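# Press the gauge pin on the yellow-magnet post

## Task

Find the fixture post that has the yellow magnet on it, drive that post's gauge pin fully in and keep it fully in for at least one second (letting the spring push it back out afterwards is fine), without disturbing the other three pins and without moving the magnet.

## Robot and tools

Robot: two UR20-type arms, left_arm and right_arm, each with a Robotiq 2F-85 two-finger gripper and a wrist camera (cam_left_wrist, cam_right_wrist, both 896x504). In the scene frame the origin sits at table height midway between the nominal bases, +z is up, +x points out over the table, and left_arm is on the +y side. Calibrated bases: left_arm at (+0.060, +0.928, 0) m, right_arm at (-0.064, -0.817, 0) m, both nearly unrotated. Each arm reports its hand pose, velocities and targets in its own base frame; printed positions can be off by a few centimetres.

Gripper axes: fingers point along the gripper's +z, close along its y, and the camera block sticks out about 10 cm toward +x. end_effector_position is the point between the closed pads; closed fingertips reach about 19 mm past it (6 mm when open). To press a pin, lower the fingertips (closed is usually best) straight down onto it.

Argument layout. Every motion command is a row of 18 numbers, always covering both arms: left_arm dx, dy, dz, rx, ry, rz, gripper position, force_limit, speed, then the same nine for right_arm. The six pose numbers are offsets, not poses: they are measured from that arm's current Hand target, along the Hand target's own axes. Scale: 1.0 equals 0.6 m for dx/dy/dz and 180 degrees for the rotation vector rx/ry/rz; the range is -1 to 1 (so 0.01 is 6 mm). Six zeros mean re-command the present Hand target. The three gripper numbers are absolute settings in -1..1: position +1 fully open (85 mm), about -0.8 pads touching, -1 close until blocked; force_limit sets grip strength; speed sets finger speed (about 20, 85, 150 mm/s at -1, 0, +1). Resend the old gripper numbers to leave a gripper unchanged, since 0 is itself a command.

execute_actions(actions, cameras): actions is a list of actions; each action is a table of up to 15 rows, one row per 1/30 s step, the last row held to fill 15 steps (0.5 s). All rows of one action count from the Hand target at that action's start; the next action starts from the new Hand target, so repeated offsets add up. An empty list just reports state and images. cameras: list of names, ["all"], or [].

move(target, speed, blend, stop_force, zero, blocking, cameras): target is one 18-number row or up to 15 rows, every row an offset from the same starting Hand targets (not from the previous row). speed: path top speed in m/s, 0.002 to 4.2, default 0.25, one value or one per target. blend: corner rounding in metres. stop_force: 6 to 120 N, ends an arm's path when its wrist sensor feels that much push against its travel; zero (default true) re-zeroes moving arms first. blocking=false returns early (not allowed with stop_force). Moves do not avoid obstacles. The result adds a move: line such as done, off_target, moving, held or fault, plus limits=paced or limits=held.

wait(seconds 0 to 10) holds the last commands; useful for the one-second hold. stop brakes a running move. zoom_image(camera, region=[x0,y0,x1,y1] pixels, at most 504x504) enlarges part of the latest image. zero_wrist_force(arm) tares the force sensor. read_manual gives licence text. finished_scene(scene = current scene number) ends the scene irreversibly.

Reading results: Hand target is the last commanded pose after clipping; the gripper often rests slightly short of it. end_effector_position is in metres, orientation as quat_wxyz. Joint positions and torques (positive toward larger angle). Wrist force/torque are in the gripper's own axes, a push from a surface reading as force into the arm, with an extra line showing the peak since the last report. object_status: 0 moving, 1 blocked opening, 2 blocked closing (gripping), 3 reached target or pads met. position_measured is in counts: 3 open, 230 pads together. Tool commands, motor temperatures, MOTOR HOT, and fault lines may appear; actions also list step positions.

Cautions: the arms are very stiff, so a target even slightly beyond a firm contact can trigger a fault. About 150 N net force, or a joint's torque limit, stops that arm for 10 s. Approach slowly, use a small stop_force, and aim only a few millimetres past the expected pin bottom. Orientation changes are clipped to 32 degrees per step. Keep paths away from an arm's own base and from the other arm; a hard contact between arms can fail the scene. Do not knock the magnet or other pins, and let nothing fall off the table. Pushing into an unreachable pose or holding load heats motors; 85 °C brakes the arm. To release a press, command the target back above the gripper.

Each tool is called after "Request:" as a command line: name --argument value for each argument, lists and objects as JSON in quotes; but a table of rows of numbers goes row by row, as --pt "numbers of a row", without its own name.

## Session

Request:
execute_actions --actions '[]'

Scene clock: 0.00 s.
left_arm: end_effector_position=(+0.3071, -0.4220, +0.1602) position_measured=3 object_status=3 end_effector_quat_wxyz=(+0.066, +0.956, -0.074, +0.275) | right_arm: end_effector_position=(+0.4900, -0.3027, +0.2369) position_measured=3 object_status=3 end_effector_quat_wxyz=(+0.548, -0.467, -0.511, -0.471)
Joint positions: left_arm=[-1.763 -1.739 2.857 -2.766 -1.003 1.555] | right_arm=[2.511 -2.074 -2.06 -2.212 2.389 -0.015]
Joint velocities: within noise
Joint torques (N m): no reading
Motor temperatures (°C): left_arm=[24 35 26 38 34 33] | right_arm=[28 35 35 36 33 38]
Wrist force (N): no reading
Wrist torque (N m): no reading
Wrist force, peak (N): no reading
Hand target: left_arm +0.3071, -0.4220, +0.1602; +0.066, +0.956, -0.074, +0.275 | right_arm +0.4900, -0.3027, +0.2369; +0.548, -0.467, -0.511, -0.471
Tool commands: left_gripper/position=+1.0 left_gripper/force_limit=+1.0 left_gripper/speed=+1.0 right_gripper/position=+1.0 right_gripper/force_limit=+1.0 right_gripper/speed=+1.0
camera_calibration:
cam_left_wrist: T_world_to_cam=[[-0.285835, -0.958093, 0.0188626, -0.30276], [-0.929607, 0.27245, -0.248197, 0.463413], [0.232657, -0.0884782, -0.968526, 0.172428], [0, 0, 0, 1]] pos_world=[0.304136, -0.401073, 0.28773]
cam_right_wrist: T_world_to_cam=[[0.978979, 0.0562001, -0.196068, -0.399553], [-0.174505, -0.266853, -0.947807, 0.238768], [-0.105588, 0.962097, -0.251436, 0.530477], [0, 0, 0, 1]] pos_world=[0.488832, -0.424199, 0.281347]

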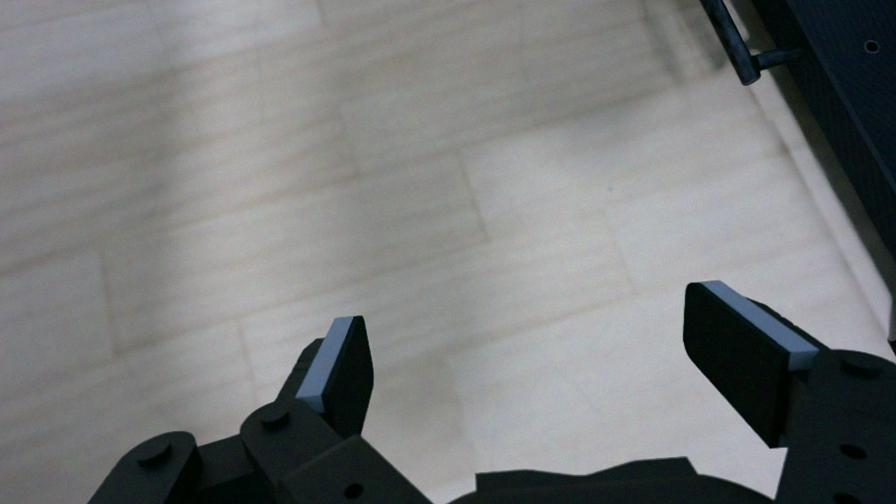

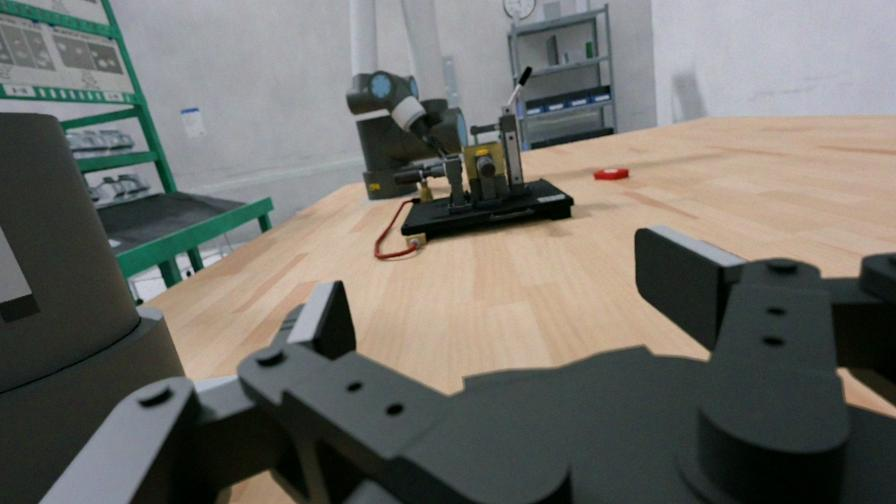

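Request:
zoom_image --camera "cam_right_wrist" --region '[340, 50, 640, 270]'

Scaled by 1.680 from the camera's 896x504 image, which has a finer 1280x720 frame.

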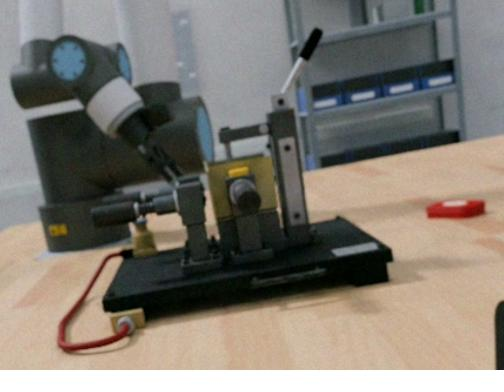

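Request:
move --target '[0,0,0,0,0,0,1,1,1, 0.254,0.43,0.719,0.0497,-0.1662,-0.0209,-1,0,0]' --speed 0.5 --cameras '["cam_right_wrist"]'

Request:
zoom_image --camera "cam_right_wrist" --region '[300, 0, 700, 280]'

Scene clock: 4.97 s.
left_arm: end_effector_position=(+0.3071, -0.4220, +0.1602) position_measured=3 object_status=3 end_effector_quat_wxyz=(+0.066, +0.956, -0.074, +0.275) | right_arm: end_effector_position=(+0.6994, +0.1506, +0.3997) position_measured=232 object_status=3 end_effector_quat_wxyz=(-0.416, +0.512, +0.684, +0.311)
Joint positions: left_arm=[-1.763 -1.739 2.857 -2.766 -1.003 1.555] | right_arm=[3.225 -1.658 -2.207 -1.219 2.625 1.149]
Joint torques (N m): left_arm=[2.38 -13.29 -56.95 -8.7 3.83 -0.59] | right_arm=[19.89 109.06 67.11 13.53 0.09 4.96]
Wrist force (N): left_arm=[0.1 0.1 -0.2] | right_arm=[0.8 1.2 1.3]
Wrist torque (N m): left_arm=[0.02 -0.01 0.00] | right_arm=[0.74 0.07 -0.01]
Wrist force, peak (N): left_arm=[-0.1 -0.5 -0.3] | right_arm=[3.4 4.6 4.3]
Hand target: left_arm +0.3071, -0.4220, +0.1602; +0.066, +0.956, -0.074, +0.275 | right_arm +0.6994, +0.1506, +0.3997; -0.416, +0.512, +0.684, +0.311
Off the commanded pose: left_arm 0.000 m, 0 deg | right_arm 0.000 m, 0 deg.
move: done
camera_calibration:
cam_right_wrist: T_world_to_cam=[[0.982784, 0.146237, -0.112918, -0.647604], [0.0242226, -0.707872, -0.705925, 0.381319], [-0.183164, 0.691036, -0.699228, 0.431495], [0, 0, 0, 1]] pos_world=[0.706253, 0.0664503, 0.497769]
Images, in order (width x height): cam_right_wrist 896x504.

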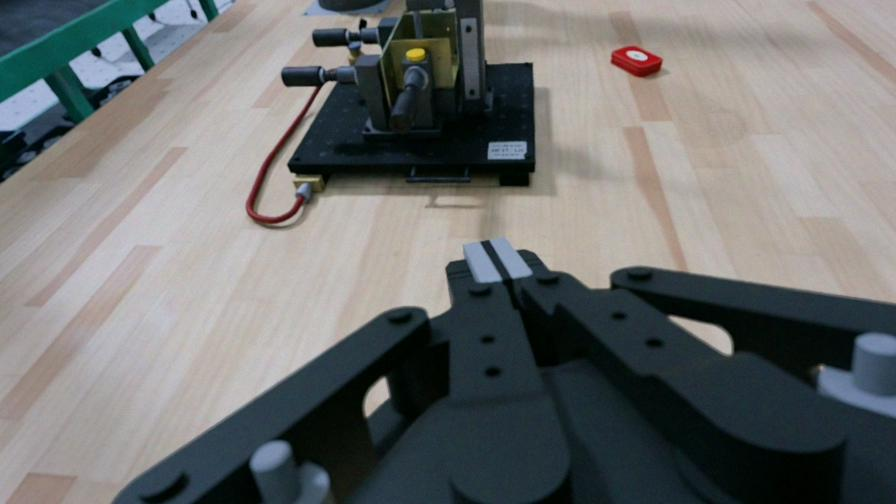

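Scaled by 1.260 from the camera's 896x504 image, which has a finer 1280x720 frame.

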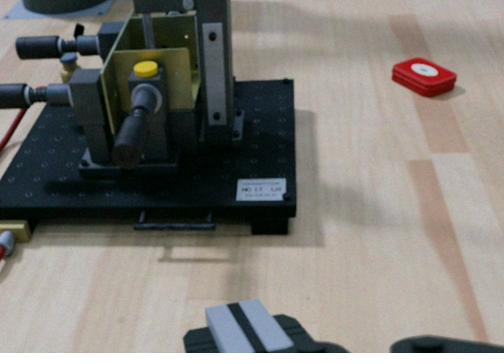

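Request:
move --target '[0,0,0,0,0,0,1,1,1, 0.0245,-0.0877,0.8872,-0.0514,-0.3451,0.0846,-1,0,0]' --speed 0.4 --cameras '["cam_right_wrist"]'

Scene clock: 7.50 s.
left_arm: end_effector_position=(+0.3071, -0.4220, +0.1602) position_measured=3 object_status=3 end_effector_quat_wxyz=(+0.066, +0.956, -0.074, +0.275) | right_arm: end_effector_position=(+0.5133, +0.5954, +0.1679) position_measured=232 object_status=3 end_effector_quat_wxyz=(+0.000, +0.710, +0.704, +0.000)
Joint positions: left_arm=[-1.763 -1.739 2.857 -2.766 -1.003 1.555] | right_arm=[4.259 -1.756 -2.305 -0.652 1.571 2.697]
Joint torques (N m): left_arm=[9.65 -12.85 -61.81 -7.68 3.87 -1.04] | right_arm=[21.96 72.62 81.01 6 -3.37 5.63]
Wrist force (N): left_arm=[0.1 -0.1 -0.1] | right_arm=[0.0 2.7 1.4]
Wrist torque (N m): left_arm=[-0.02 -0.03 0.00] | right_arm=[1.48 -0.07 -0.45]
Wrist force, peak (N): left_arm=[0.4 0.1 -0.4] | right_arm=[4.8 1.0 3.4]
Hand target: left_arm +0.3071, -0.4220, +0.1602; +0.066, +0.956, -0.074, +0.275 | right_arm +0.5133, +0.5956, +0.1678; +0.000, +0.710, +0.704, +0.000
Off the commanded pose: left_arm 0.000 m, 0 deg | right_arm 0.000 m, 0 deg.
move: done
camera_calibration:
cam_right_wrist: T_world_to_cam=[[0.982518, -0.172451, 0.0701301, -0.396809], [-0.185384, -0.940795, 0.283791, 0.617198], [0.017038, -0.291831, -0.956318, 0.453597], [0, 0, 0, 1]] pos_world=[0.496562, 0.6446, 0.286456]
Images, in order (width x height): cam_right_wrist 896x504.

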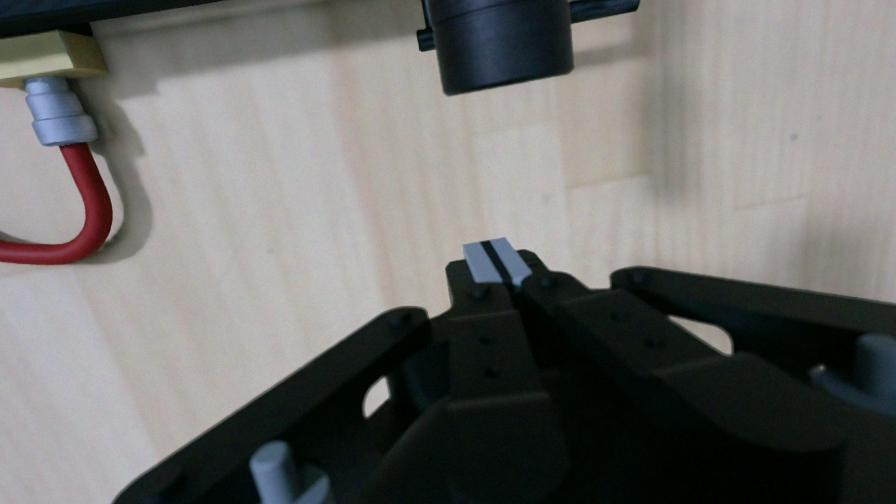

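Request:
move --pt "0 0 0 0 0 0 1 1 1 0.045 0.0105 -0.002 0 0 0 -1 0 0" --pt "0 0 0 0 0 0 1 1 1 0.1 0.0105 -0.002 0 0 0 -1 0 0" --speed '[0.06,0.045]' --blend '[0.005,0]' --stop_force 8 --cameras '["cam_right_wrist"]'

Scene clock: 10.07 s.
left_arm: end_effector_position=(+0.3071, -0.4220, +0.1602) position_measured=3 object_status=3 end_effector_quat_wxyz=(+0.066, +0.956, -0.074, +0.275) | right_arm: end_effector_position=(+0.5200, +0.6382, +0.1691) position_measured=232 object_status=3 end_effector_quat_wxyz=(+0.000, +0.710, +0.704, +0.000)
Joint positions: left_arm=[-1.763 -1.739 2.857 -2.766 -1.003 1.555] | right_arm=[4.275 -1.79 -2.254 -0.668 1.571 2.714]
Joint torques (N m): left_arm=[11.01 -11.1 -63.07 -7.44 3.74 -1.16] | right_arm=[-19.37 127.39 60.63 12.24 1 -7.16]
Wrist force (N): left_arm=[-0.2 0.0 -0.1] | right_arm=[-1.4 2.2 2.0]
Wrist torque (N m): left_arm=[0.00 0.03 0.00] | right_arm=[1.49 0.23 -0.37]
Wrist force, peak (N): left_arm=[0.2 0.0 -0.4] | right_arm=[-9.0 1.5 0.8]
Hand target: left_arm +0.3071, -0.4220, +0.1602; +0.066, +0.956, -0.074, +0.275 | right_arm +0.5200, +0.6382, +0.1691; +0.000, +0.710, +0.704, +0.000 (not the last commanded pose)
Off the commanded pose: left_arm 0.000 m, 0 deg | right_arm 0.017 m, 0 deg.
move: contact (right_arm); path passed 1 of 2 targets
camera_calibration:
cam_right_wrist: T_world_to_cam=[[0.982498, -0.172502, 0.0702939, -0.395991], [-0.185485, -0.940721, 0.283971, 0.658322], [0.0171412, -0.292039, -0.956253, 0.4671], [0, 0, 0, 1]] pos_world=[0.503162, 0.6874, 0.287557]
Images, in order (width x height): cam_right_wrist 896x504.

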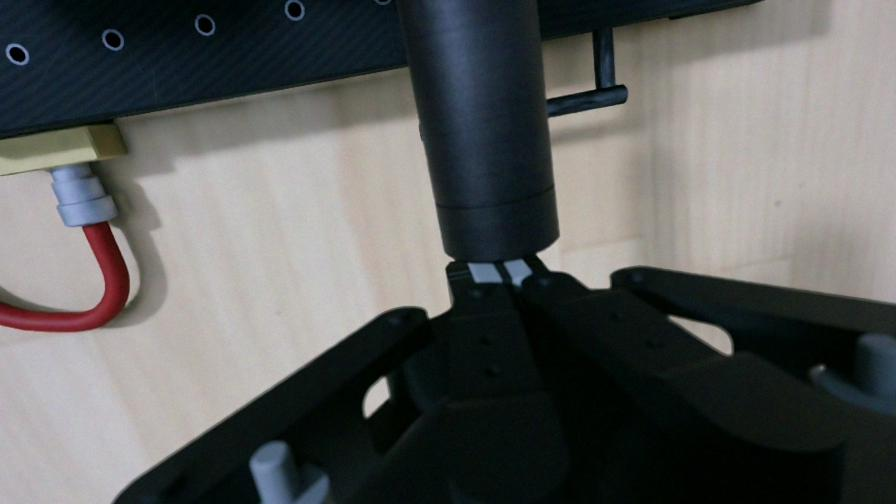

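Aligned and in contact. Same push as before.

Request:
move --pt "0 0 0 0 0 0 1 1 1 0.03 0 0 0 0 0 -1 0 0" --pt "0 0 0 0 0 0 1 1 1 0.038 0 0 0 0 0 -1 0 0" --speed '[0.05, 0.005]' --stop_force 35

Request:
wait --seconds 1.2

Scene clock: 11.77 s.
left_arm: end_effector_position=(+0.3071, -0.4220, +0.1602) position_measured=3 object_status=3 end_effector_quat_wxyz=(+0.066, +0.956, -0.074, +0.275) | right_arm: end_effector_position=(+0.5201, +0.6587, +0.1690) position_measured=232 object_status=3 end_effector_quat_wxyz=(+0.000, +0.710, +0.704, +0.000)
Joint positions: left_arm=[-1.763 -1.739 2.857 -2.766 -1.003 1.555] | right_arm=[4.286 -1.805 -2.232 -0.675 1.571 2.724]
Joint torques (N m): left_arm=[10.7 -8.43 -62.34 -7.38 5.01 -0.72] | right_arm=[11.49 128.98 83.79 23.74 3.93 -0.38]
Wrist force (N): left_arm=[-0.1 0.0 0.0] | right_arm=[-40.1 5.6 -9.1]
Wrist torque (N m): left_arm=[0.00 0.03 0.00] | right_arm=[1.63 0.38 -0.56]
Wrist force, peak (N): left_arm=[0.5 0.1 -0.3] | right_arm=[-45.0 3.7 -6.5]
Hand target: left_arm +0.3071, -0.4220, +0.1602; +0.066, +0.956, -0.074, +0.275 | right_arm +0.5201, +0.6586, +0.1690; +0.000, +0.710, +0.704, +0.000 (not the last commanded pose)
Off the commanded pose: left_arm 0.000 m, 0 deg | right_arm 0.002 m, 0 deg.
move: contact (right_arm); path passed 1 of 2 targets
camera_calibration:
cam_left_wrist: T_world_to_cam=[[-0.285835, -0.958093, 0.0188626, -0.30276], [-0.929607, 0.27245, -0.248197, 0.463413], [0.232657, -0.0884782, -0.968526, 0.172428], [0, 0, 0, 1]] pos_world=[0.304136, -0.401073, 0.28773]
cam_right_wrist: T_world_to_cam=[[0.9825, -0.172542, 0.0701621, -0.392579], [-0.185489, -0.940619, 0.284304, 0.677507], [0.0169415, -0.292343, -0.956163, 0.473279], [0, 0, 0, 1]] pos_world=[0.503362, 0.707899, 0.287458]

Scene clock: 12.97 s.
left_arm: end_effector_position=(+0.3071, -0.4220, +0.1602) position_measured=3 object_status=3 end_effector_quat_wxyz=(+0.066, +0.956, -0.074, +0.275) | right_arm: end_effector_position=(+0.5201, +0.6586, +0.1690) position_measured=232 object_status=3 end_effector_quat_wxyz=(+0.000, +0.710, +0.704, +0.000)
Joint positions: left_arm=[-1.763 -1.739 2.857 -2.766 -1.003 1.555] | right_arm=[4.286 -1.805 -2.232 -0.675 1.571 2.724]
Joint torques (N m): left_arm=[9.65 -6.09 -66.77 -7.86 4.85 -0.78] | right_arm=[-1.81 134.32 87.16 21.96 4.58 -6.34]
Wrist force (N): left_arm=[0.1 0.0 0.1] | right_arm=[-32.2 7.6 1.7]
Wrist torque (N m): left_arm=[0.00 -0.01 0.00] | right_arm=[1.53 0.31 -0.49]
Wrist force, peak (N): left_arm=[0.2 -0.1 -0.5] | right_arm=[-39.5 5.8 -7.6]
Hand target: left_arm +0.3071, -0.4220, +0.1602; +0.066, +0.956, -0.074, +0.275 | right_arm +0.5201, +0.6586, +0.1690; +0.000, +0.710, +0.704, +0.000 (not the last commanded pose)
Tool commands: left_gripper/position=+1.0 left_gripper/force_limit=+1.0 left_gripper/speed=+1.0 right_gripper/position=-1.0 right_gripper/force_limit=+0.0 right_gripper/speed=+0.0
Off the commanded pose: left_arm 0.000 m, 0 deg | right_arm 0.002 m, 0 deg.
wait: 1.20 s; at rest by 0.17 s
camera_calibration:
cam_left_wrist: T_world_to_cam=[[-0.285835, -0.958093, 0.0188626, -0.30276], [-0.929607, 0.27245, -0.248197, 0.463413], [0.232657, -0.0884782, -0.968526, 0.172428], [0, 0, 0, 1]] pos_world=[0.304136, -0.401073, 0.28773]
cam_right_wrist: T_world_to_cam=[[0.982499, -0.172555, 0.0701393, -0.39257], [-0.185494, -0.940654, 0.284185, 0.677539], [0.0169391, -0.292222, -0.9562, 0.4733], [0, 0, 0, 1]] pos_world=[0.503362, 0.707899, 0.287558]

Request:
move --target '[0,0,0,0,0,0,1,1,1, -0.06,0,0,0,0,0,-1,0,0]' --speed 0.12

Request:
finished_scene --scene 3

Scene clock: 14.00 s.
left_arm: end_effector_position=(+0.3071, -0.4220, +0.1602) position_measured=3 object_status=3 end_effector_quat_wxyz=(+0.066, +0.956, -0.074, +0.275) | right_arm: end_effector_position=(+0.5198, +0.6228, +0.1690) position_measured=232 object_status=3 end_effector_quat_wxyz=(+0.000, +0.710, +0.704, +0.000)
Joint positions: left_arm=[-1.763 -1.739 2.857 -2.766 -1.003 1.555] | right_arm=[4.267 -1.779 -2.27 -0.664 1.571 2.705]
Joint torques (N m): left_arm=[12.99 -7.37 -63.42 -7.77 4.53 -0.72] | right_arm=[-22.29 124.66 59.04 14.72 2.63 -8.47]
Wrist force (N): left_arm=[0.1 0.0 0.0] | right_arm=[-1.4 1.5 1.9]
Wrist torque (N m): left_arm=[0.01 -0.01 0.00] | right_arm=[1.33 0.20 -0.39]
Wrist force, peak (N): left_arm=[-0.5 -0.1 -0.2] | right_arm=[-32.1 7.5 2.2]
Hand target: left_arm +0.3071, -0.4220, +0.1602; +0.066, +0.956, -0.074, +0.275 | right_arm +0.5198, +0.6226, +0.1690; +0.000, +0.710, +0.704, +0.000
Off the commanded pose: left_arm 0.000 m, 0 deg | right_arm 0.000 m, 0 deg.
move: done
camera_calibration:
cam_left_wrist: T_world_to_cam=[[-0.285835, -0.958093, 0.0188626, -0.30276], [-0.929607, 0.27245, -0.248197, 0.463413], [0.232657, -0.0884782, -0.968526, 0.172428], [0, 0, 0, 1]] pos_world=[0.304136, -0.401073, 0.28773]
cam_right_wrist: T_world_to_cam=[[0.982498, -0.172525, 0.0702326, -0.398517], [-0.185492, -0.94066, 0.284168, 0.643722], [0.017039, -0.292222, -0.956199, 0.462764], [0, 0, 0, 1]] pos_world=[0.503062, 0.671999, 0.287558]

The scene is finished: the task was done.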